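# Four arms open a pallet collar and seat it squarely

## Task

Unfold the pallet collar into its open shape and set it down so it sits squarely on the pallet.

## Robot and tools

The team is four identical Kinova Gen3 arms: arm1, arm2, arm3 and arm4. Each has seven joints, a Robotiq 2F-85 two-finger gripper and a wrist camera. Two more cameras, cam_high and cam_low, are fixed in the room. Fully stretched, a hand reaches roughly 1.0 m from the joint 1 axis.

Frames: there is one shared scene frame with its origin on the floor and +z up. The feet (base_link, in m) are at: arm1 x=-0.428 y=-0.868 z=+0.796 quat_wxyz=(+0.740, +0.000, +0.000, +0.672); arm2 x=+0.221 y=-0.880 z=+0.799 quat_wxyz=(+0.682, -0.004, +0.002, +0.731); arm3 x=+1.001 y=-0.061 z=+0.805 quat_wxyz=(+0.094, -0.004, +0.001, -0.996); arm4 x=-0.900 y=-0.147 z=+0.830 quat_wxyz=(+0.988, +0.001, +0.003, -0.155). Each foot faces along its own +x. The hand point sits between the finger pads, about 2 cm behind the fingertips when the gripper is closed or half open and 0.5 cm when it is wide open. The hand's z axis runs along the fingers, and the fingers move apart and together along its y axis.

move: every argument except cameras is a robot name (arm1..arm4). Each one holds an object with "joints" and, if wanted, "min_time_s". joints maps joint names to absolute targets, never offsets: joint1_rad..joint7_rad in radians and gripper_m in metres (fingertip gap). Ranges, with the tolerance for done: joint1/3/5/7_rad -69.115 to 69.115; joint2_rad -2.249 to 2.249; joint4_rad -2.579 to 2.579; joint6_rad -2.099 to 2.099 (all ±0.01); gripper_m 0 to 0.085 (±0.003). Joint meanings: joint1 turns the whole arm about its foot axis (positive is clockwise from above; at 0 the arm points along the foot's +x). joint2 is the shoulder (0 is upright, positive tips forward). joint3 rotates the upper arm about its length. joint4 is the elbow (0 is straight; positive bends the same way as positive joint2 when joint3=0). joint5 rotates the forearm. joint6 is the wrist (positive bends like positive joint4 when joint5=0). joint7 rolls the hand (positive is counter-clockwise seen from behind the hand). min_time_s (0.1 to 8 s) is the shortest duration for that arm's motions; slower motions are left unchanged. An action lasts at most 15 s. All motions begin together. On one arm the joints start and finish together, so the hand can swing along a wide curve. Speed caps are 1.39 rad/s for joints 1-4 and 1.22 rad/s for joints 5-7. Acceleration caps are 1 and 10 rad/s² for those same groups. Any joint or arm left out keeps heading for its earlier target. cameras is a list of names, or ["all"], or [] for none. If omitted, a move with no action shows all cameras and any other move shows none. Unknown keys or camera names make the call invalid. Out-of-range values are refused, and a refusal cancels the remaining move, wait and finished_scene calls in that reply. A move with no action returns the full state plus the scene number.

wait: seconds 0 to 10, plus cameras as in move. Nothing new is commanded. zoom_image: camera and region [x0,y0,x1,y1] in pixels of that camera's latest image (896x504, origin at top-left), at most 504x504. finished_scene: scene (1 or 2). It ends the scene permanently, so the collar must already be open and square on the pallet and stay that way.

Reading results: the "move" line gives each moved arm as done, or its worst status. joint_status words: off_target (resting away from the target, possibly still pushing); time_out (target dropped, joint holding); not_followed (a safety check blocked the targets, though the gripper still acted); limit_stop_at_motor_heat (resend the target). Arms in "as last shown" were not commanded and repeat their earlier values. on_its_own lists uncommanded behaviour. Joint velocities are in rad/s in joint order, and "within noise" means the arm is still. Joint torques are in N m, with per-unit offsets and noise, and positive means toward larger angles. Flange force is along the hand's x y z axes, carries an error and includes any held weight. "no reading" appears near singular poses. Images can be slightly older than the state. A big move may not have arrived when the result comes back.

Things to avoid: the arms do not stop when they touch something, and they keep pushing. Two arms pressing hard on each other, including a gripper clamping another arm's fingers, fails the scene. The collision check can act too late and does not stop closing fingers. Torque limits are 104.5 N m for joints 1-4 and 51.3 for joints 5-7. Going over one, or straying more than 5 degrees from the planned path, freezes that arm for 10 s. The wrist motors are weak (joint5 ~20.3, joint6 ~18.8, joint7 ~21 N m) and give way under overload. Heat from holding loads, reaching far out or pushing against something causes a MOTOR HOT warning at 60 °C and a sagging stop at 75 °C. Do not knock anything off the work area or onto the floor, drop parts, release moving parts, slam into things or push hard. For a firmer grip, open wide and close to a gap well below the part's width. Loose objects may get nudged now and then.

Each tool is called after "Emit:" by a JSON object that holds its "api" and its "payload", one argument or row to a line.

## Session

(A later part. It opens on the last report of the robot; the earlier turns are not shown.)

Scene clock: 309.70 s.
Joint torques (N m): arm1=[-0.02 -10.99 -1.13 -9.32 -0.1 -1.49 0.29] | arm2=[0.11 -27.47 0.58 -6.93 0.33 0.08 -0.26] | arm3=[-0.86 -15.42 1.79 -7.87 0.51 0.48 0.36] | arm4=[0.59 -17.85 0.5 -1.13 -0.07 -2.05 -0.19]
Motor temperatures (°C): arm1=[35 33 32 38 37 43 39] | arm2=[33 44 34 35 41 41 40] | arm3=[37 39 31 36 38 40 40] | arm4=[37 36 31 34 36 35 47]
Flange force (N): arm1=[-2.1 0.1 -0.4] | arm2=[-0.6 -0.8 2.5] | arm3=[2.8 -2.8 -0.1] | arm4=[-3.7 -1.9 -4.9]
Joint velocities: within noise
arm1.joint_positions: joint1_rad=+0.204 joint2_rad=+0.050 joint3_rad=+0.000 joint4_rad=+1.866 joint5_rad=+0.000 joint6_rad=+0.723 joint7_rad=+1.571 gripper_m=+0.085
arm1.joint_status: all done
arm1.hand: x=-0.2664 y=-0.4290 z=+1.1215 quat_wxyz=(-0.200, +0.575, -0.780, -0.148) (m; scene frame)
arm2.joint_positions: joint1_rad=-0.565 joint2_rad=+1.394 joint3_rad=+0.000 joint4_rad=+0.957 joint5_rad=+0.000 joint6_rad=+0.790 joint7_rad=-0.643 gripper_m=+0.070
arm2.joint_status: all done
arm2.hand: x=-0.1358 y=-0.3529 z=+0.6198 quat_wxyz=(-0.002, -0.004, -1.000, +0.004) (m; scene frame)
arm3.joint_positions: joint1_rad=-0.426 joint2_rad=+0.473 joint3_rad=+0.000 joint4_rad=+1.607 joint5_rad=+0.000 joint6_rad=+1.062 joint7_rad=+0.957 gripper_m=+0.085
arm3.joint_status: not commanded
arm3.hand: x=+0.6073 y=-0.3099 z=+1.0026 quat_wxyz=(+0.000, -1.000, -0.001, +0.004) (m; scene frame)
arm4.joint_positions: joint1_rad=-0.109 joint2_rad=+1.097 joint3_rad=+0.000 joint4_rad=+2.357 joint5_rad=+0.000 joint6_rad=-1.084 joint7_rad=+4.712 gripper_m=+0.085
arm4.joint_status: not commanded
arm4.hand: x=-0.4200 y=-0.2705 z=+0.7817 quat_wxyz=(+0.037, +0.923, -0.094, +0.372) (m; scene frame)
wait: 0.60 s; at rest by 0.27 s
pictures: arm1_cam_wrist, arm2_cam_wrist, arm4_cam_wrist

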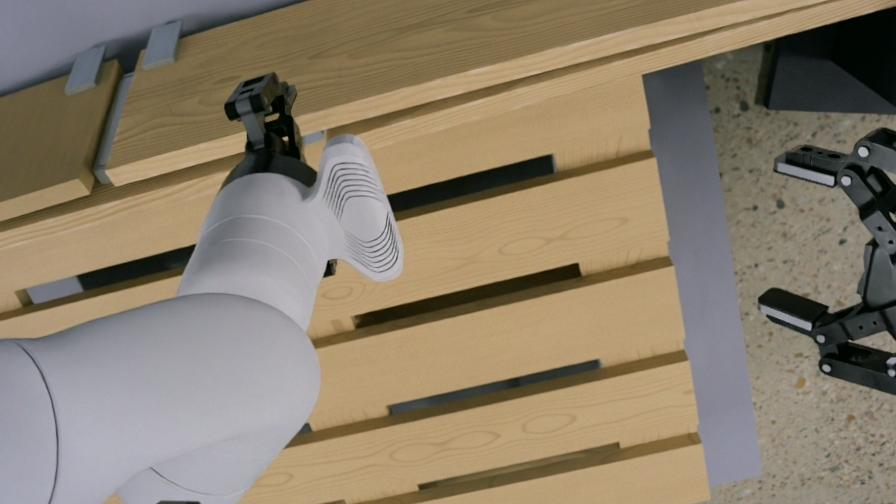

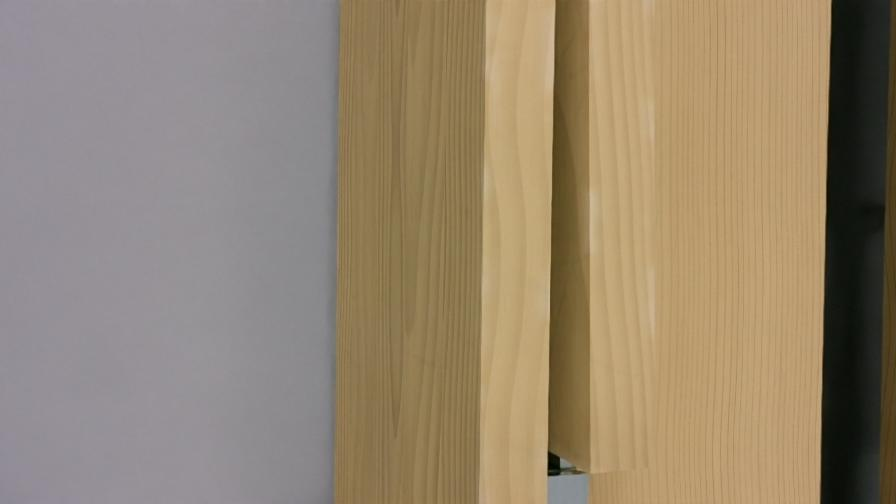

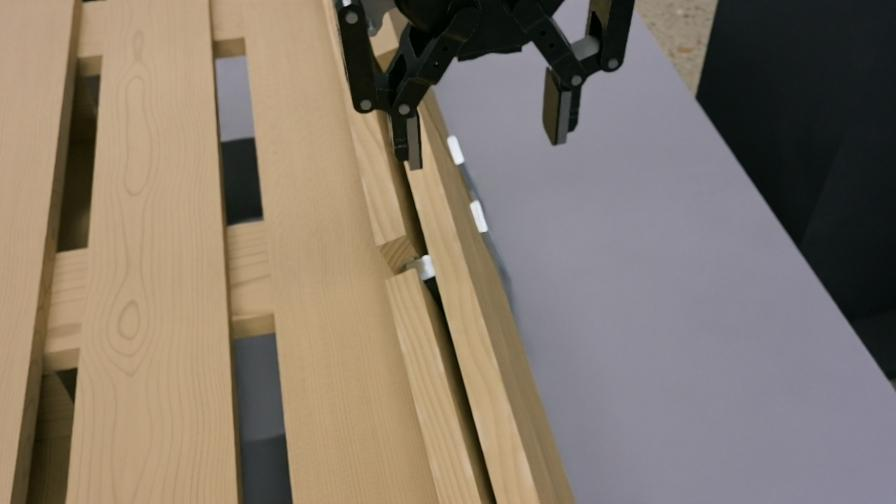

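Emit:
{"api": "move", "payload": {
  "arm3": {"joints": {"joint1_rad": -0.066, "joint2_rad": 0.879, "joint4_rad": 1.211, "joint6_rad": 0.42, "joint7_rad": -1.571}, "min_time_s": 3}
}}

Emit:
{"api": "wait", "payload": {
  "seconds": 0.6,
  "cameras": ["arm3_cam_wrist"]
}}

Scene clock: 329.37 s.
Joint torques (N m): arm1=[-0.02 -11.01 -1.13 -9.35 -0.14 -1.46 0.27] | arm2=[0.13 -27.49 0.58 -6.93 0.34 0.11 -0.27] | arm3=[-0.83 -23.57 1.93 -9.53 0.59 -1.31 0.36] | arm4=[0.59 -17.85 0.52 -1.18 -0.07 -2.06 -0.16]
Motor temperatures (°C): arm1=[35 32 32 38 37 43 39] | arm2=[33 44 34 34 41 41 40] | arm3=[37 39 31 36 38 40 40] | arm4=[37 37 31 34 36 35 47]
Flange force (N): arm1=[-2.0 0.1 -0.2] | arm2=[-0.5 -0.8 2.6] | arm3=[-2.8 3.4 -3.0] | arm4=[-3.7 -2.0 -5.1]
move: arm3 done
Joint velocities: within noise
arm1, arm2, arm4: as last shown
arm3.joint_positions: joint1_rad=-0.066 joint2_rad=+0.879 joint3_rad=+0.000 joint4_rad=+1.211 joint5_rad=+0.000 joint6_rad=+0.420 joint7_rad=-1.571 gripper_m=+0.085
arm3.joint_status: all done
arm3.hand: x=+0.2402 y=-0.2340 z=+0.9566 quat_wxyz=(-0.312, -0.121, +0.942, -0.039) (m; scene frame)
pictures: none

Scene clock: 329.97 s.
Joint torques (N m): arm1=[-0.06 -11.09 -1.17 -9.41 -0.12 -1.44 0.24] | arm2=[0.16 -27.51 0.6 -6.96 0.38 0.08 -0.24] | arm3=[-0.9 -23.6 1.99 -9.57 0.58 -1.31 0.35] | arm4=[0.56 -17.85 0.48 -1.17 -0.1 -2.05 -0.17]
Motor temperatures (°C): arm1=[35 32 32 38 37 43 39] | arm2=[33 44 34 34 41 41 40] | arm3=[37 39 31 36 38 40 40] | arm4=[37 37 31 34 36 35 47]
Flange force (N): arm1=[-1.9 -0.2 0.0] | arm2=[-0.5 -0.9 2.6] | arm3=[-2.9 3.6 -3.0] | arm4=[-3.8 -1.8 -5.1]
Joint velocities: within noise
arm1.joint_positions: joint1_rad=+0.204 joint2_rad=+0.050 joint3_rad=+0.000 joint4_rad=+1.866 joint5_rad=+0.000 joint6_rad=+0.723 joint7_rad=+1.571 gripper_m=+0.085
arm1.joint_status: not commanded
arm1.hand: x=-0.2664 y=-0.4290 z=+1.1215 quat_wxyz=(-0.200, +0.575, -0.780, -0.148) (m; scene frame)
arm2.joint_positions: joint1_rad=-0.565 joint2_rad=+1.394 joint3_rad=+0.000 joint4_rad=+0.957 joint5_rad=+0.000 joint6_rad=+0.790 joint7_rad=-0.643 gripper_m=+0.070
arm2.joint_status: not commanded
arm2.hand: x=-0.1358 y=-0.3529 z=+0.6198 quat_wxyz=(-0.002, -0.004, -1.000, +0.004) (m; scene frame)
arm3.joint_positions: joint1_rad=-0.066 joint2_rad=+0.879 joint3_rad=+0.000 joint4_rad=+1.211 joint5_rad=+0.000 joint6_rad=+0.420 joint7_rad=-1.571 gripper_m=+0.085
arm3.joint_status: all done
arm3.hand: x=+0.2402 y=-0.2340 z=+0.9566 quat_wxyz=(-0.312, -0.121, +0.942, -0.039) (m; scene frame)
arm4.joint_positions: joint1_rad=-0.109 joint2_rad=+1.097 joint3_rad=+0.000 joint4_rad=+2.357 joint5_rad=+0.000 joint6_rad=-1.084 joint7_rad=+4.712 gripper_m=+0.085
arm4.joint_status: not commanded
arm4.hand: x=-0.4200 y=-0.2705 z=+0.7817 quat_wxyz=(+0.037, +0.923, -0.094, +0.372) (m; scene frame)
wait: 0.60 s; at rest by 0.27 s
pictures: arm3_cam_wrist

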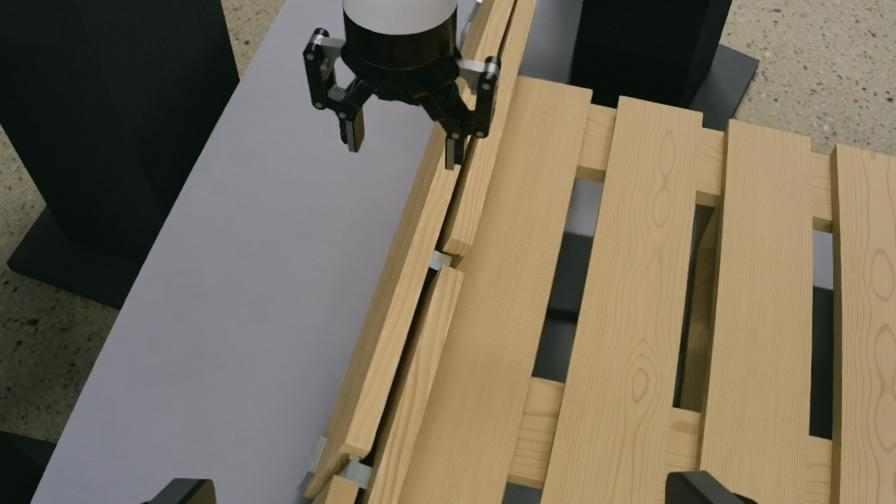

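Emit:
{"api": "zoom_image", "payload": {
  "camera": "arm3_cam_wrist",
  "region": [330, 90, 510, 300]
}}

Scaled by 2.400 from the camera's 896x504 image, which has a finer 1280x720 frame.

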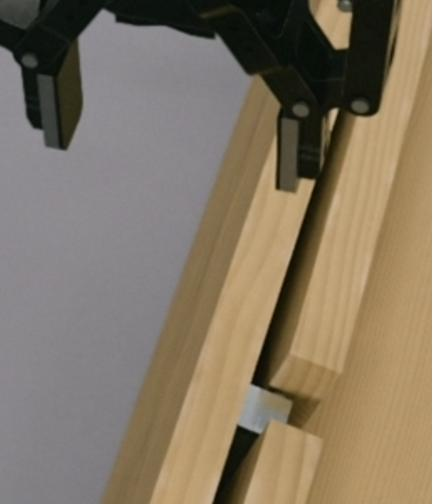

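Emit:
{"api": "move", "payload": {
  "arm2": {"joints": {"joint1_rad": -0.5447, "joint2_rad": 1.483, "joint4_rad": 0.9287, "joint6_rad": 0.7299, "joint7_rad": -0.622}, "min_time_s": 2}
}}

Emit:
{"api": "wait", "payload": {
  "seconds": 0.6,
  "cameras": ["arm3_cam_wrist", "arm4_cam_wrist"]
}}

Emit:
{"api": "zoom_image", "payload": {
  "camera": "arm3_cam_wrist",
  "region": [360, 140, 520, 300]
}}

Emit:
{"api": "zoom_image", "payload": {
  "camera": "arm4_cam_wrist",
  "region": [330, 140, 510, 320]
}}

Scene clock: 339.00 s.
Joint torques (N m): arm1=[-0.07 -11.03 -1.14 -9.43 -0.11 -1.48 0.27] | arm2=[0.14 -27.29 0.59 -6.53 0.34 0.08 -0.27] | arm3=[-0.84 -23.44 1.91 -9.54 0.59 -1.26 0.4] | arm4=[0.6 -17.87 0.48 -1.16 -0.07 -2.05 -0.15]
Motor temperatures (°C): arm1=[35 32 32 38 37 43 39] | arm2=[33 44 34 34 41 41 40] | arm3=[37 39 31 36 38 40 40] | arm4=[37 37 31 34 36 35 47]
Flange force (N): arm1=[-1.8 -0.1 -0.2] | arm2=[-0.6 -0.9 2.4] | arm3=[-3.1 3.3 -3.3] | arm4=[-3.8 -2.0 -5.0]
move: arm2 done
Joint velocities: within noise
arm1, arm3, arm4: as last shown
arm2.joint_positions: joint1_rad=-0.545 joint2_rad=+1.483 joint3_rad=+0.000 joint4_rad=+0.929 joint5_rad=+0.000 joint6_rad=+0.730 joint7_rad=-0.622 gripper_m=+0.070
arm2.joint_status: all done
arm2.hand: x=-0.1195 y=-0.3533 z=+0.5697 quat_wxyz=(-0.002, -0.004, -1.000, +0.004) (m; scene frame)
pictures: none

Scene clock: 339.60 s.
Joint torques (N m): arm1=[0.04 -11.04 -1.12 -9.37 -0.17 -1.42 0.26] | arm2=[0.13 -27.29 0.62 -6.54 0.36 0.09 -0.27] | arm3=[-0.9 -23.48 1.93 -9.53 0.57 -1.3 0.39] | arm4=[0.61 -17.84 0.5 -1.18 -0.09 -2.05 -0.19]
Motor temperatures (°C): arm1=[35 32 32 38 37 43 39] | arm2=[33 44 34 34 41 41 40] | arm3=[37 39 31 36 38 40 40] | arm4=[37 37 31 34 36 35 47]
Flange force (N): arm1=[-1.9 0.3 -0.1] | arm2=[-0.6 -1.0 2.4] | arm3=[-2.9 3.5 -3.2] | arm4=[-3.8 -1.9 -5.1]
Joint velocities: within noise
arm1.joint_positions: joint1_rad=+0.204 joint2_rad=+0.050 joint3_rad=+0.000 joint4_rad=+1.866 joint5_rad=+0.000 joint6_rad=+0.723 joint7_rad=+1.571 gripper_m=+0.085
arm1.joint_status: not commanded
arm1.hand: x=-0.2664 y=-0.4290 z=+1.1215 quat_wxyz=(-0.200, +0.575, -0.780, -0.148) (m; scene frame)
arm2.joint_positions: joint1_rad=-0.545 joint2_rad=+1.483 joint3_rad=+0.000 joint4_rad=+0.929 joint5_rad=+0.000 joint6_rad=+0.730 joint7_rad=-0.622 gripper_m=+0.070
arm2.joint_status: all done
arm2.hand: x=-0.1195 y=-0.3533 z=+0.5697 quat_wxyz=(-0.002, -0.004, -1.000, +0.004) (m; scene frame)
arm3.joint_positions: joint1_rad=-0.066 joint2_rad=+0.879 joint3_rad=+0.000 joint4_rad=+1.211 joint5_rad=+0.000 joint6_rad=+0.420 joint7_rad=-1.571 gripper_m=+0.085
arm3.joint_status: not commanded
arm3.hand: x=+0.2402 y=-0.2340 z=+0.9566 quat_wxyz=(-0.312, -0.121, +0.942, -0.039) (m; scene frame)
arm4.joint_positions: joint1_rad=-0.109 joint2_rad=+1.097 joint3_rad=+0.000 joint4_rad=+2.357 joint5_rad=+0.000 joint6_rad=-1.084 joint7_rad=+4.712 gripper_m=+0.085
arm4.joint_status: not commanded
arm4.hand: x=-0.4200 y=-0.2705 z=+0.7817 quat_wxyz=(+0.037, +0.923, -0.094, +0.372) (m; scene frame)
wait: 0.60 s; at rest by 0.27 s
pictures: arm3_cam_wrist, arm4_cam_wrist

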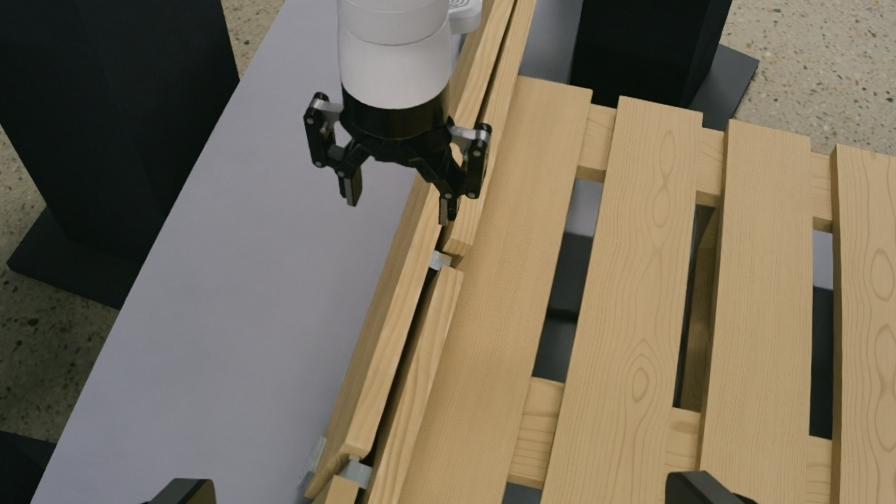

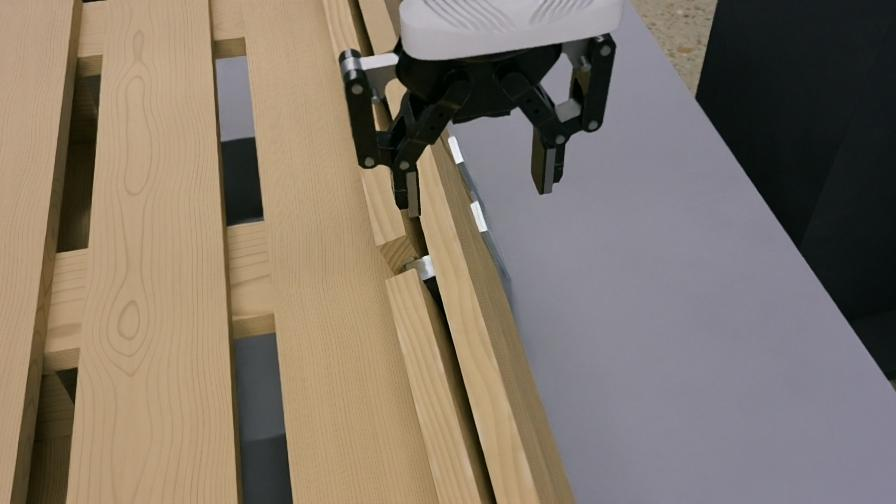

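Scaled by 3.150 from the camera's 896x504 image, which has a finer 1280x720 frame.

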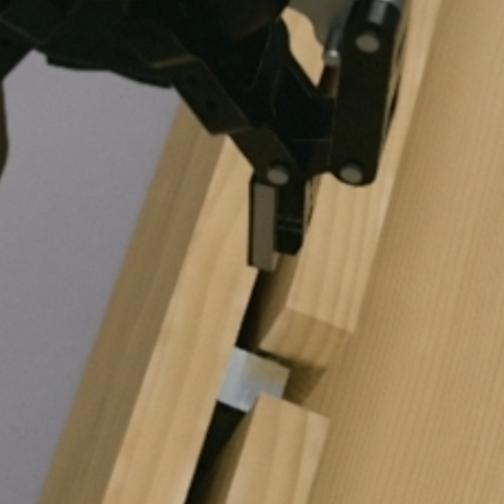

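Scaled by 2.800 from the camera's 896x504 image, which has a finer 1280x720 frame.

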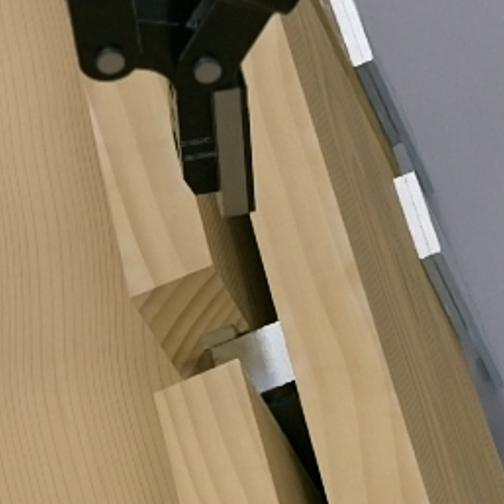

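Emit:
{"api": "move", "payload": {
  "arm2": {"joints": {"joint1_rad": -0.5393, "joint2_rad": 1.5658, "joint4_rad": 0.8623, "joint6_rad": 0.7135, "joint7_rad": -0.6166}, "min_time_s": 2}
}}

Emit:
{"api": "wait", "payload": {
  "seconds": 0.6,
  "cameras": ["arm3_cam_wrist", "arm4_cam_wrist"]
}}

Emit:
{"api": "zoom_image", "payload": {
  "camera": "arm3_cam_wrist",
  "region": [380, 180, 500, 300]
}}

Emit:
{"api": "zoom_image", "payload": {
  "camera": "arm4_cam_wrist",
  "region": [360, 180, 480, 300]
}}

Scene clock: 348.97 s.
Joint torques (N m): arm1=[-0.04 -11.02 -1.13 -9.4 -0.11 -1.51 0.28] | arm2=[0.16 -27.25 0.62 -6.44 0.36 0.08 -0.25] | arm3=[-0.85 -23.61 2.06 -9.58 0.56 -1.25 0.38] | arm4=[0.63 -17.87 0.49 -1.15 -0.08 -2.05 -0.17]
Motor temperatures (°C): arm1=[35 32 32 39 37 43 39] | arm2=[33 44 34 34 41 41 40] | arm3=[37 39 31 36 38 40 40] | arm4=[37 37 31 34 36 35 47]
Flange force (N): arm1=[-2.0 0.0 -0.3] | arm2=[-0.6 -1.1 2.3] | arm3=[-3.2 3.5 -3.0] | arm4=[-3.8 -2.0 -5.0]
move: arm2 done
Joint velocities: within noise
arm1, arm3, arm4: as last shown
arm2.joint_positions: joint1_rad=-0.539 joint2_rad=+1.566 joint3_rad=+0.000 joint4_rad=+0.862 joint5_rad=+0.000 joint6_rad=+0.714 joint7_rad=-0.617 gripper_m=+0.070
arm2.joint_status: all done
arm2.hand: x=-0.1152 y=-0.3537 z=+0.5315 quat_wxyz=(-0.002, -0.004, -1.000, +0.004) (m; scene frame)
pictures: none

Scene clock: 349.57 s.
Joint torques (N m): arm1=[-0.02 -11.02 -1.09 -9.34 -0.07 -1.48 0.29] | arm2=[0.16 -27.27 0.59 -6.41 0.34 0.09 -0.25] | arm3=[-0.88 -23.53 1.96 -9.5 0.58 -1.27 0.39] | arm4=[0.62 -17.84 0.5 -1.16 -0.07 -2.06 -0.17]
Motor temperatures (°C): arm1=[35 32 32 39 37 43 39] | arm2=[33 44 34 34 41 41 40] | arm3=[37 39 31 36 38 40 40] | arm4=[37 37 31 34 36 35 47]
Flange force (N): arm1=[-2.1 0.1 -0.3] | arm2=[-0.5 -1.0 2.4] | arm3=[-2.8 3.5 -3.0] | arm4=[-3.7 -2.0 -5.1]
Joint velocities: within noise
arm1.joint_positions: joint1_rad=+0.204 joint2_rad=+0.050 joint3_rad=+0.000 joint4_rad=+1.866 joint5_rad=+0.000 joint6_rad=+0.723 joint7_rad=+1.571 gripper_m=+0.085
arm1.joint_status: not commanded
arm1.hand: x=-0.2664 y=-0.4290 z=+1.1215 quat_wxyz=(-0.200, +0.575, -0.780, -0.148) (m; scene frame)
arm2.joint_positions: joint1_rad=-0.539 joint2_rad=+1.566 joint3_rad=+0.000 joint4_rad=+0.862 joint5_rad=+0.000 joint6_rad=+0.714 joint7_rad=-0.617 gripper_m=+0.070
arm2.joint_status: all done
arm2.hand: x=-0.1152 y=-0.3537 z=+0.5315 quat_wxyz=(-0.002, -0.004, -1.000, +0.004) (m; scene frame)
arm3.joint_positions: joint1_rad=-0.066 joint2_rad=+0.879 joint3_rad=+0.000 joint4_rad=+1.211 joint5_rad=+0.000 joint6_rad=+0.420 joint7_rad=-1.571 gripper_m=+0.085
arm3.joint_status: not commanded
arm3.hand: x=+0.2402 y=-0.2340 z=+0.9566 quat_wxyz=(-0.312, -0.121, +0.942, -0.039) (m; scene frame)
arm4.joint_positions: joint1_rad=-0.109 joint2_rad=+1.097 joint3_rad=+0.000 joint4_rad=+2.357 joint5_rad=+0.000 joint6_rad=-1.084 joint7_rad=+4.712 gripper_m=+0.085
arm4.joint_status: not commanded
arm4.hand: x=-0.4200 y=-0.2705 z=+0.7817 quat_wxyz=(+0.037, +0.923, -0.094, +0.372) (m; scene frame)
wait: 0.60 s; at rest by 0.27 s
pictures: arm3_cam_wrist, arm4_cam_wrist

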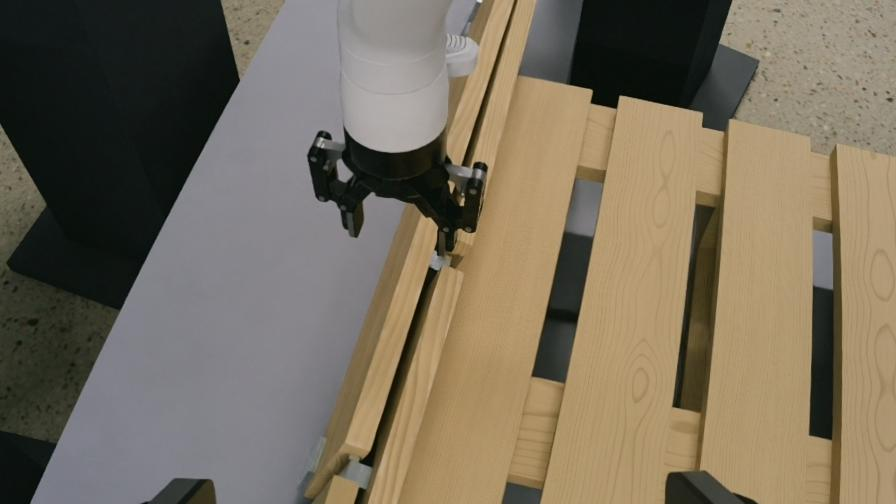

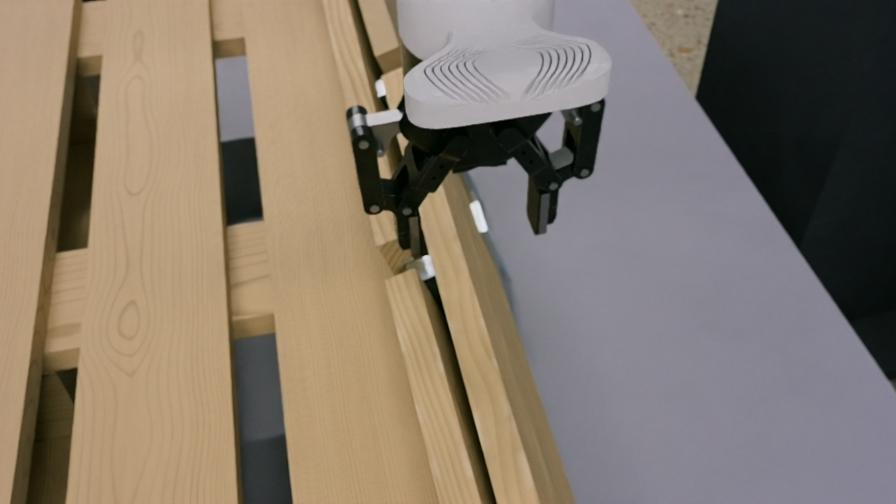

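Scaled by 4.200 from the camera's 896x504 image, which has a finer 1280x720 frame.

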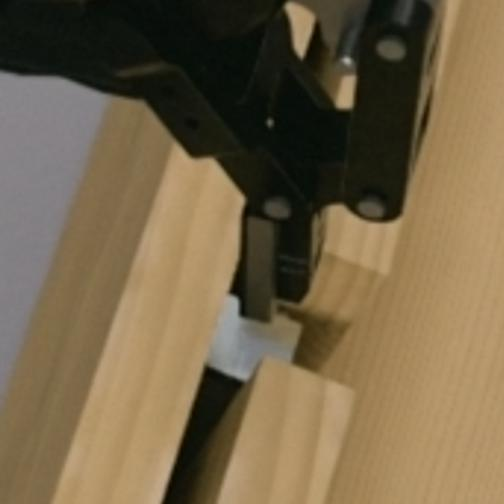

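Scaled by 4.200 from the camera's 896x504 image, which has a finer 1280x720 frame.

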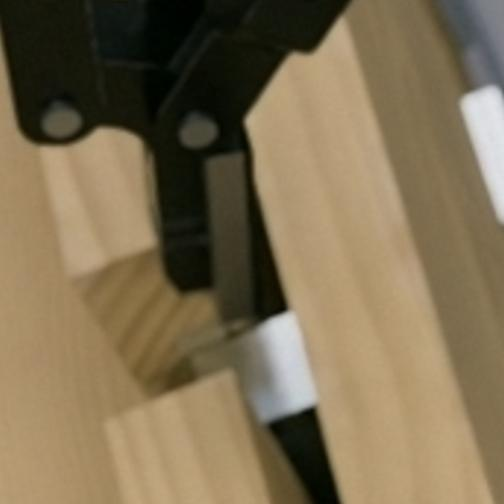

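Emit:
{"api": "wait", "payload": {
  "seconds": 0.5,
  "cameras": ["arm3_cam_wrist", "arm4_cam_wrist", "arm1_cam_wrist", "cam_high"]
}}

Emit:
{"api": "zoom_image", "payload": {
  "camera": "arm3_cam_wrist",
  "region": [380, 160, 520, 300]
}}

Emit:
{"api": "zoom_image", "payload": {
  "camera": "arm4_cam_wrist",
  "region": [350, 170, 490, 310]
}}

Scene clock: 356.40 s.
Joint torques (N m): arm1=[-0.06 -11.03 -1.08 -9.36 -0.1 -1.49 0.25] | arm2=[0.12 -27.27 0.55 -6.43 0.35 0.1 -0.26] | arm3=[-0.91 -23.59 1.98 -9.51 0.53 -1.28 0.35] | arm4=[0.6 -17.87 0.5 -1.15 -0.06 -2.05 -0.18]
Motor temperatures (°C): arm1=[35 32 32 39 37 43 39] | arm2=[33 44 34 34 41 41 40] | arm3=[37 39 31 37 38 40 40] | arm4=[37 37 31 34 36 35 47]
Flange force (N): arm1=[-2.1 -0.1 -0.3] | arm2=[-0.7 -1.1 2.4] | arm3=[-2.8 3.6 -2.9] | arm4=[-3.8 -2.0 -5.0]
Joint velocities: within noise
arm1.joint_positions: joint1_rad=+0.204 joint2_rad=+0.050 joint3_rad=+0.000 joint4_rad=+1.866 joint5_rad=+0.000 joint6_rad=+0.723 joint7_rad=+1.571 gripper_m=+0.085
arm1.joint_status: not commanded
arm1.hand: x=-0.2664 y=-0.4290 z=+1.1215 quat_wxyz=(-0.200, +0.575, -0.780, -0.148) (m; scene frame)
arm2.joint_positions: joint1_rad=-0.539 joint2_rad=+1.566 joint3_rad=+0.000 joint4_rad=+0.862 joint5_rad=+0.000 joint6_rad=+0.714 joint7_rad=-0.617 gripper_m=+0.070
arm2.joint_status: all done
arm2.hand: x=-0.1152 y=-0.3537 z=+0.5315 quat_wxyz=(-0.002, -0.004, -1.000, +0.004) (m; scene frame)
arm3.joint_positions: joint1_rad=-0.066 joint2_rad=+0.879 joint3_rad=+0.000 joint4_rad=+1.211 joint5_rad=+0.000 joint6_rad=+0.420 joint7_rad=-1.571 gripper_m=+0.085
arm3.joint_status: not commanded
arm3.hand: x=+0.2402 y=-0.2340 z=+0.9566 quat_wxyz=(-0.312, -0.121, +0.942, -0.039) (m; scene frame)
arm4.joint_positions: joint1_rad=-0.109 joint2_rad=+1.097 joint3_rad=+0.000 joint4_rad=+2.357 joint5_rad=+0.000 joint6_rad=-1.084 joint7_rad=+4.712 gripper_m=+0.085
arm4.joint_status: not commanded
arm4.hand: x=-0.4200 y=-0.2705 z=+0.7817 quat_wxyz=(+0.037, +0.923, -0.094, +0.372) (m; scene frame)
wait: 0.50 s; at rest from the start
pictures: arm1_cam_wrist, arm3_cam_wrist, arm4_cam_wrist, cam_high

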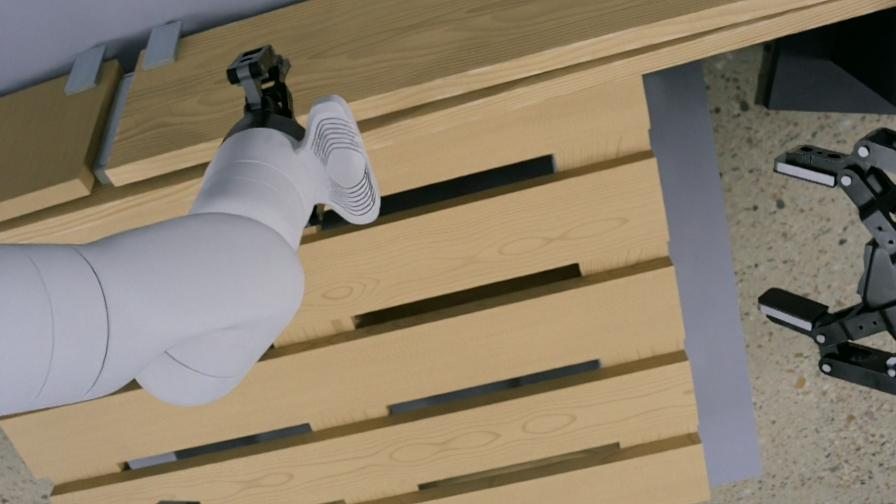

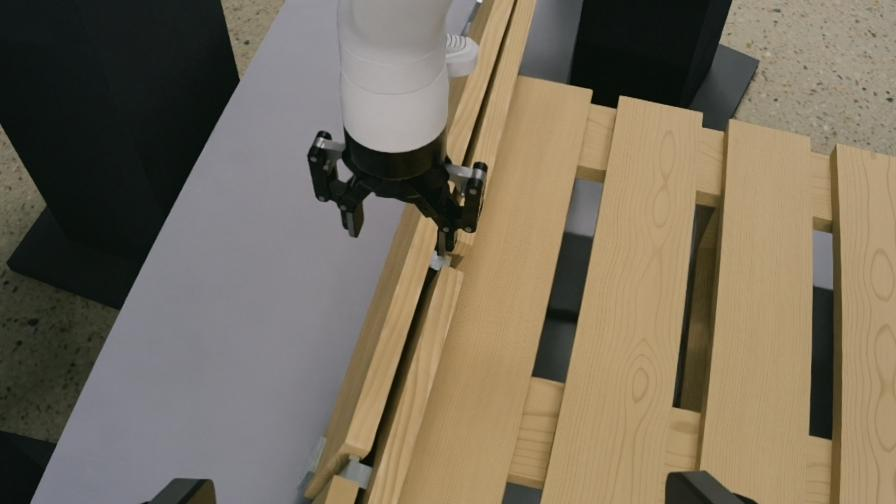

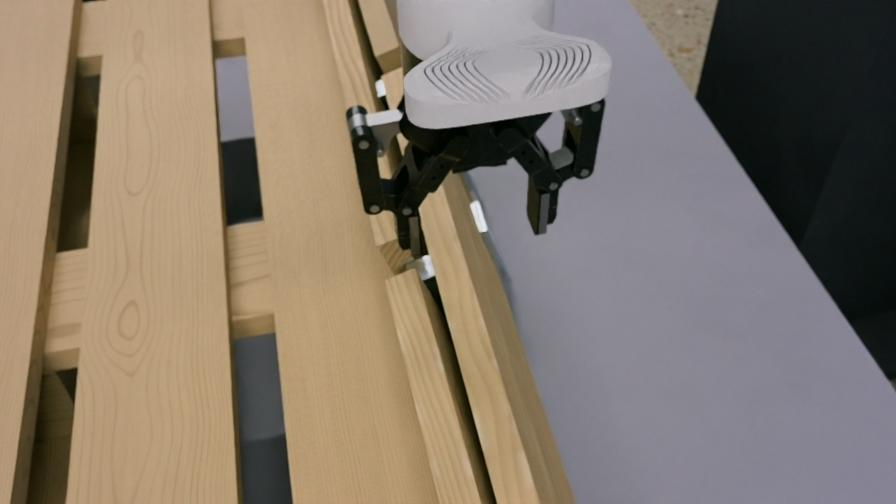

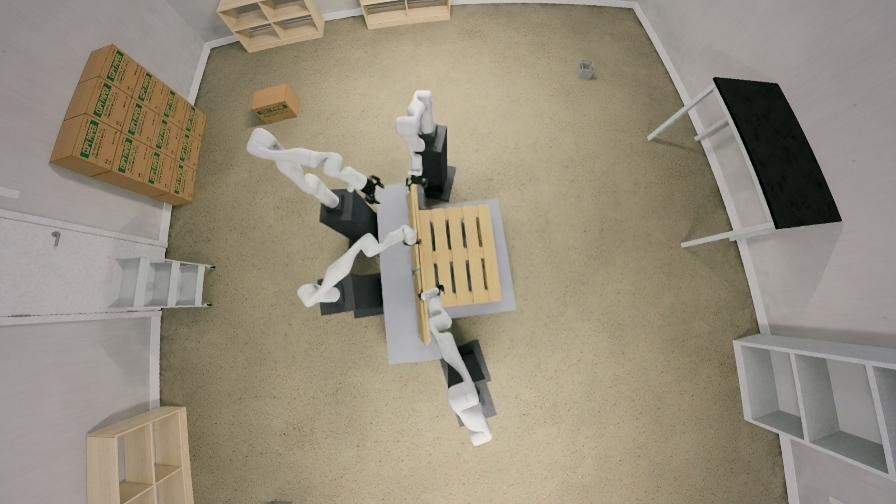

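Scaled by 3.600 from the camera's 896x504 image, which has a finer 1280x720 frame.

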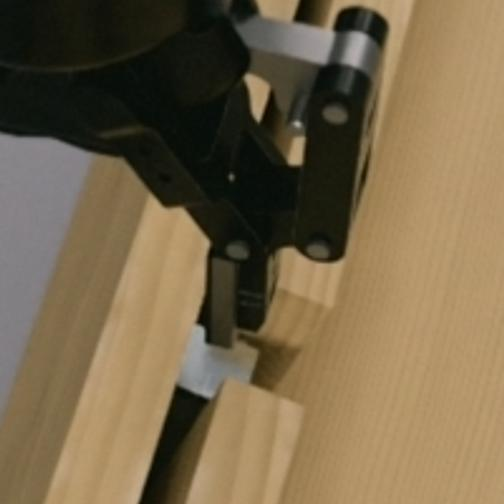

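Scaled by 3.600 from the camera's 896x504 image, which has a finer 1280x720 frame.

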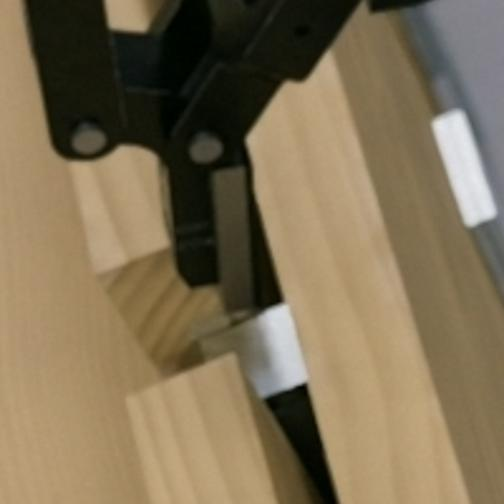

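Emit:
{"api": "move", "payload": {
  "arm2": {"joints": {"joint1_rad": -0.5291, "joint2_rad": 1.5647, "joint4_rad": 0.8228, "joint6_rad": 0.7541, "joint7_rad": -0.6064}, "min_time_s": 1.0}
}}

Emit:
{"api": "move", "payload": {
  "arm2": {"joints": {"gripper_m": 0.045}}
}}

Emit:
{"api": "wait", "payload": {
  "seconds": 0.6,
  "cameras": ["arm3_cam_wrist", "arm4_cam_wrist"]
}}

Emit:
{"api": "zoom_image", "payload": {
  "camera": "arm3_cam_wrist",
  "region": [380, 160, 520, 300]
}}

Emit:
{"api": "zoom_image", "payload": {
  "camera": "arm4_cam_wrist",
  "region": [350, 170, 490, 310]
}}

Scene clock: 375.50 s.
Joint torques (N m): arm1=[0.09 -10.98 -1.12 -9.33 -0.12 -1.49 0.3] | arm2=[0.15 -27.63 0.58 -6.77 0.35 0.03 -0.25] | arm3=[-0.9 -23.56 1.96 -9.54 0.55 -1.25 0.36] | arm4=[0.58 -17.83 0.47 -1.16 -0.1 -2.06 -0.18]
Motor temperatures (°C): arm1=[35 32 32 39 37 43 39] | arm2=[33 44 34 34 41 41 40] | arm3=[37 39 31 37 38 40 40] | arm4=[37 37 31 34 36 35 47]
Flange force (N): arm1=[-2.1 0.4 -0.4] | arm2=[-0.6 -1.1 2.4] | arm3=[-3.1 3.6 -3.0] | arm4=[-3.6 -1.8 -5.1]
move: arm2 done
Joint velocities: within noise
arm1, arm3, arm4: as last shown
arm2.joint_positions: joint1_rad=-0.529 joint2_rad=+1.565 joint3_rad=+0.000 joint4_rad=+0.823 joint5_rad=+0.000 joint6_rad=+0.754 joint7_rad=-0.606 gripper_m=+0.070
arm2.joint_status: all done
arm2.hand: x=-0.1152 y=-0.3423 z=+0.5405 quat_wxyz=(-0.002, -0.004, -1.000, +0.004) (m; scene frame)
pictures: none

Scene clock: 376.27 s.
Joint torques (N m): arm1=[-0.06 -11 -1.12 -9.43 -0.12 -1.46 0.27] | arm2=[0.13 -27.6 0.6 -6.79 0.36 0.03 -0.26] | arm3=[-0.84 -23.53 1.98 -9.5 0.58 -1.29 0.35] | arm4=[0.59 -17.83 0.48 -1.15 -0.1 -2.06 -0.18]
Motor temperatures (°C): arm1=[35 32 32 39 37 43 39] | arm2=[33 44 34 34 41 41 40] | arm3=[37 39 31 37 38 40 40] | arm4=[37 37 31 34 36 35 47]
Flange force (N): arm1=[-1.7 0.0 -0.2] | arm2=[-0.8 -1.2 2.3] | arm3=[-2.8 3.5 -3.0] | arm4=[-3.7 -1.8 -5.0]
move: arm2 done
Joint velocities: within noise
arm1, arm3, arm4: as last shown
arm2.joint_positions: joint1_rad=-0.529 joint2_rad=+1.565 joint3_rad=+0.000 joint4_rad=+0.823 joint5_rad=+0.000 joint6_rad=+0.754 joint7_rad=-0.606 gripper_m=+0.045
arm2.joint_status: all done
arm2.hand: x=-0.1152 y=-0.3423 z=+0.5405 quat_wxyz=(-0.002, -0.004, -1.000, +0.004) (m; scene frame)
pictures: none

Scene clock: 376.87 s.
Joint torques (N m): arm1=[-0.05 -11.07 -1.19 -9.34 -0.12 -1.5 0.24] | arm2=[0.17 -27.56 0.6 -6.75 0.35 0.03 -0.26] | arm3=[-0.89 -23.56 1.99 -9.58 0.57 -1.3 0.37] | arm4=[0.59 -17.87 0.52 -1.14 -0.09 -2.04 -0.16]
Motor temperatures (°C): arm1=[35 32 32 39 37 43 39] | arm2=[33 44 34 34 41 41 40] | arm3=[37 39 31 37 38 40 40] | arm4=[37 37 31 34 36 35 47]
Flange force (N): arm1=[-2.2 -0.2 -0.2] | arm2=[-0.6 -1.1 2.3] | arm3=[-3.1 3.6 -3.1] | arm4=[-3.8 -1.9 -5.0]
Joint velocities: within noise
arm1.joint_positions: joint1_rad=+0.204 joint2_rad=+0.050 joint3_rad=+0.000 joint4_rad=+1.866 joint5_rad=+0.000 joint6_rad=+0.723 joint7_rad=+1.571 gripper_m=+0.085
arm1.joint_status: not commanded
arm1.hand: x=-0.2664 y=-0.4290 z=+1.1215 quat_wxyz=(-0.200, +0.575, -0.780, -0.148) (m; scene frame)
arm2.joint_positions: joint1_rad=-0.529 joint2_rad=+1.565 joint3_rad=+0.000 joint4_rad=+0.823 joint5_rad=+0.000 joint6_rad=+0.754 joint7_rad=-0.606 gripper_m=+0.045
arm2.joint_status: all done
arm2.hand: x=-0.1152 y=-0.3423 z=+0.5405 quat_wxyz=(-0.002, -0.004, -1.000, +0.004) (m; scene frame)
arm3.joint_positions: joint1_rad=-0.066 joint2_rad=+0.879 joint3_rad=+0.000 joint4_rad=+1.211 joint5_rad=+0.000 joint6_rad=+0.420 joint7_rad=-1.571 gripper_m=+0.085
arm3.joint_status: not commanded
arm3.hand: x=+0.2402 y=-0.2340 z=+0.9566 quat_wxyz=(-0.312, -0.121, +0.942, -0.039) (m; scene frame)
arm4.joint_positions: joint1_rad=-0.109 joint2_rad=+1.097 joint3_rad=+0.000 joint4_rad=+2.357 joint5_rad=+0.000 joint6_rad=-1.084 joint7_rad=+4.712 gripper_m=+0.085
arm4.joint_status: not commanded
arm4.hand: x=-0.4200 y=-0.2705 z=+0.7817 quat_wxyz=(+0.037, +0.923, -0.094, +0.372) (m; scene frame)
wait: 0.60 s; at rest by 0.27 s
pictures: arm3_cam_wrist, arm4_cam_wrist

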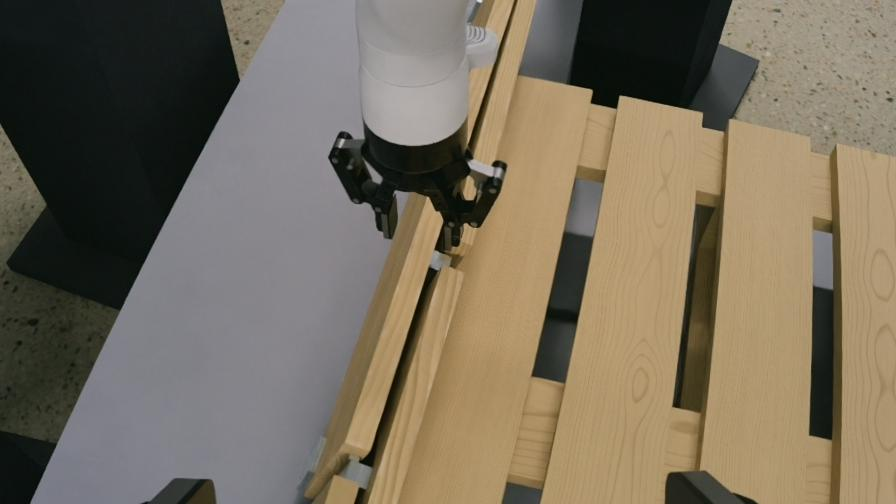

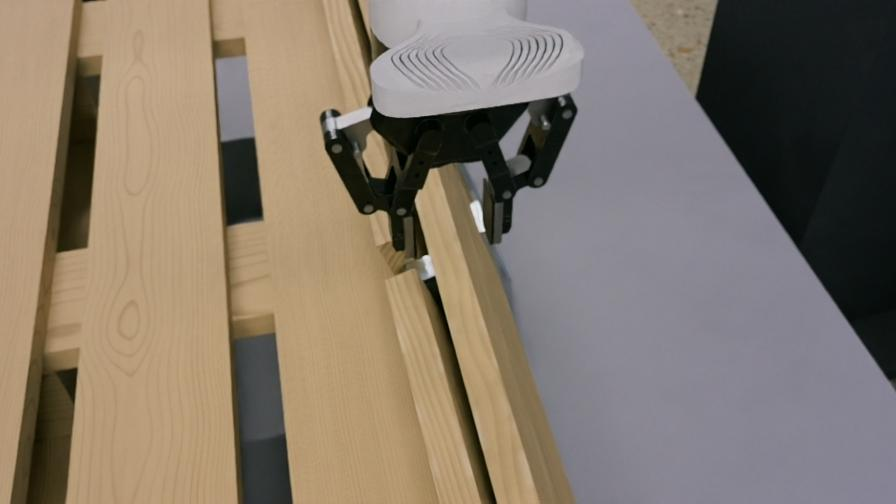

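Scaled by 3.600 from the camera's 896x504 image, which has a finer 1280x720 frame.

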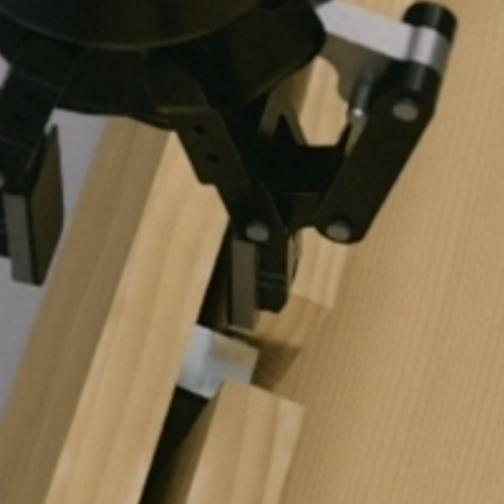

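Scaled by 3.600 from the camera's 896x504 image, which has a finer 1280x720 frame.

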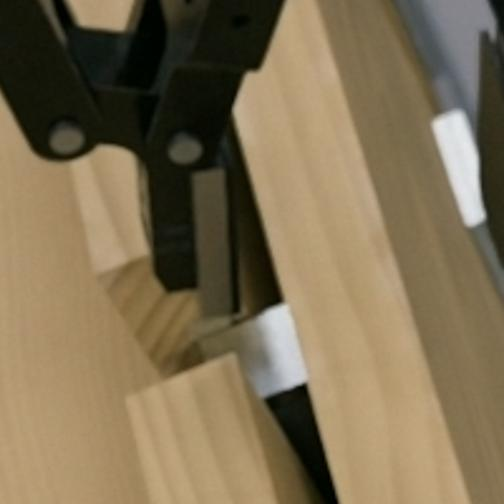

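Emit:
{"api": "zoom_image", "payload": {
  "camera": "arm3_cam_wrist",
  "region": [420, 210, 490, 280]
}}

Emit:
{"api": "zoom_image", "payload": {
  "camera": "arm4_cam_wrist",
  "region": [370, 210, 440, 280]
}}

Scaled by 7.200 from the camera's 896x504 image, which has a finer 1280x720 frame.

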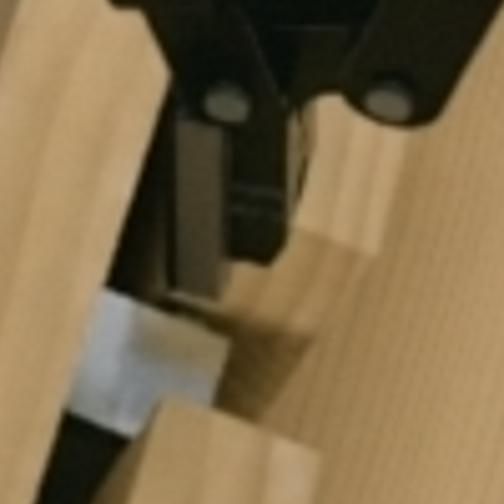

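Scaled by 7.200 from the camera's 896x504 image, which has a finer 1280x720 frame.

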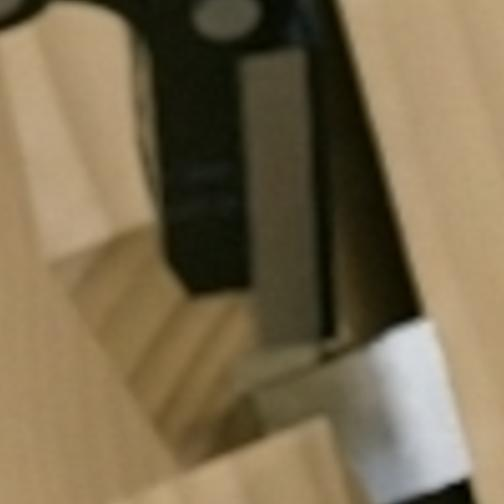

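Emit:
{"api": "move", "payload": {
  "arm2": {"joints": {"joint1_rad": -0.5225, "joint2_rad": 1.5589, "joint4_rad": 0.8399, "joint6_rad": 0.7428, "joint7_rad": -0.5998}, "min_time_s": 1.0}
}}

Emit:
{"api": "wait", "payload": {
  "seconds": 0.8,
  "cameras": ["arm3_cam_wrist", "arm4_cam_wrist"]
}}

Emit:
{"api": "zoom_image", "payload": {
  "camera": "arm3_cam_wrist",
  "region": [420, 210, 490, 280]
}}

Emit:
{"api": "zoom_image", "payload": {
  "camera": "arm4_cam_wrist",
  "region": [370, 210, 440, 280]
}}

Scene clock: 385.47 s.
Joint torques (N m): arm1=[-0.09 -11.03 -1.09 -9.36 -0.08 -1.44 0.24] | arm2=[0.14 -27.51 0.61 -6.64 0.35 0.06 -0.26] | arm3=[-0.85 -23.59 1.97 -9.52 0.57 -1.3 0.4] | arm4=[0.59 -17.82 0.47 -1.11 -0.09 -2.04 -0.15]
Motor temperatures (°C): arm1=[35 32 32 39 37 43 39] | arm2=[33 45 34 34 41 41 40] | arm3=[37 39 31 37 38 40 40] | arm4=[37 38 31 34 36 35 47]
Flange force (N): arm1=[-2.0 -0.3 -0.1] | arm2=[-0.6 -0.9 2.4] | arm3=[-2.8 3.4 -2.9] | arm4=[-3.7 -1.9 -5.0]
move: arm2 done
Joint velocities: within noise
arm1, arm3, arm4: as last shown
arm2.joint_positions: joint1_rad=-0.522 joint2_rad=+1.559 joint3_rad=+0.000 joint4_rad=+0.840 joint5_rad=+0.000 joint6_rad=+0.743 joint7_rad=-0.600 gripper_m=+0.045
arm2.joint_status: all done
arm2.hand: x=-0.1102 y=-0.3423 z=+0.5405 quat_wxyz=(-0.002, -0.004, -1.000, +0.004) (m; scene frame)
pictures: none

Scene clock: 386.27 s.
Joint torques (N m): arm1=[-0.01 -11 -1.15 -9.4 -0.11 -1.45 0.28] | arm2=[0.15 -27.5 0.58 -6.66 0.36 0.07 -0.26] | arm3=[-0.86 -23.49 1.98 -9.55 0.54 -1.27 0.4] | arm4=[0.55 -17.8 0.51 -1.18 -0.09 -2.06 -0.16]
Motor temperatures (°C): arm1=[35 32 32 39 37 43 39] | arm2=[33 45 34 34 41 41 40] | arm3=[37 39 31 37 38 40 40] | arm4=[37 38 31 34 36 35 47]
Flange force (N): arm1=[-1.8 0.1 -0.2] | arm2=[-0.6 -1.1 2.4] | arm3=[-3.1 3.4 -3.2] | arm4=[-3.6 -1.8 -5.2]
Joint velocities: within noise
arm1.joint_positions: joint1_rad=+0.204 joint2_rad=+0.050 joint3_rad=+0.000 joint4_rad=+1.866 joint5_rad=+0.000 joint6_rad=+0.723 joint7_rad=+1.571 gripper_m=+0.085
arm1.joint_status: not commanded
arm1.hand: x=-0.2664 y=-0.4290 z=+1.1215 quat_wxyz=(-0.200, +0.575, -0.780, -0.148) (m; scene frame)
arm2.joint_positions: joint1_rad=-0.522 joint2_rad=+1.559 joint3_rad=+0.000 joint4_rad=+0.840 joint5_rad=+0.000 joint6_rad=+0.743 joint7_rad=-0.600 gripper_m=+0.045
arm2.joint_status: all done
arm2.hand: x=-0.1102 y=-0.3423 z=+0.5405 quat_wxyz=(-0.002, -0.004, -1.000, +0.004) (m; scene frame)
arm3.joint_positions: joint1_rad=-0.066 joint2_rad=+0.879 joint3_rad=+0.000 joint4_rad=+1.211 joint5_rad=+0.000 joint6_rad=+0.420 joint7_rad=-1.571 gripper_m=+0.085
arm3.joint_status: not commanded
arm3.hand: x=+0.2402 y=-0.2340 z=+0.9566 quat_wxyz=(-0.312, -0.121, +0.942, -0.039) (m; scene frame)
arm4.joint_positions: joint1_rad=-0.109 joint2_rad=+1.097 joint3_rad=+0.000 joint4_rad=+2.357 joint5_rad=+0.000 joint6_rad=-1.084 joint7_rad=+4.712 gripper_m=+0.085
arm4.joint_status: not commanded
arm4.hand: x=-0.4200 y=-0.2705 z=+0.7817 quat_wxyz=(+0.037, +0.923, -0.094, +0.372) (m; scene frame)
wait: 0.80 s; at rest by 0.27 s
pictures: arm3_cam_wrist, arm4_cam_wrist

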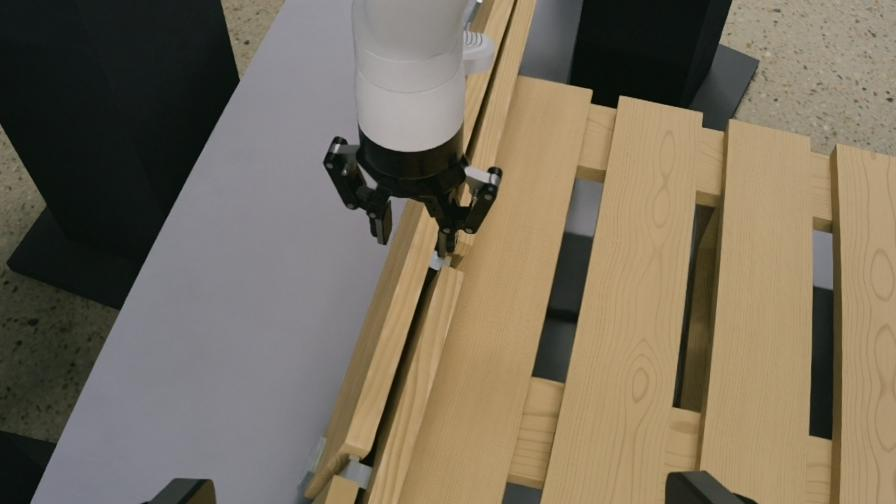

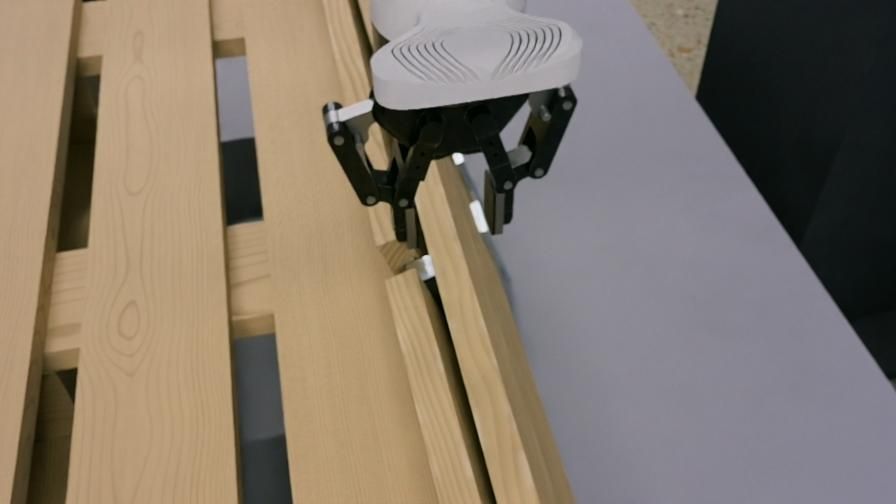

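Scaled by 7.200 from the camera's 896x504 image, which has a finer 1280x720 frame.

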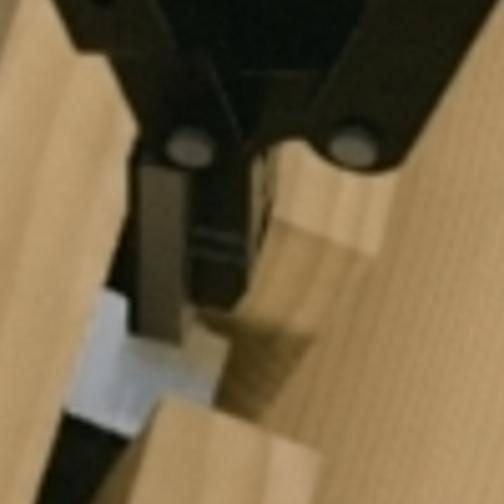

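Scaled by 7.200 from the camera's 896x504 image, which has a finer 1280x720 frame.

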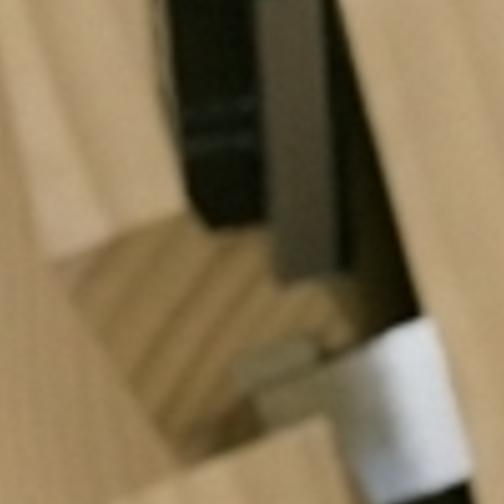

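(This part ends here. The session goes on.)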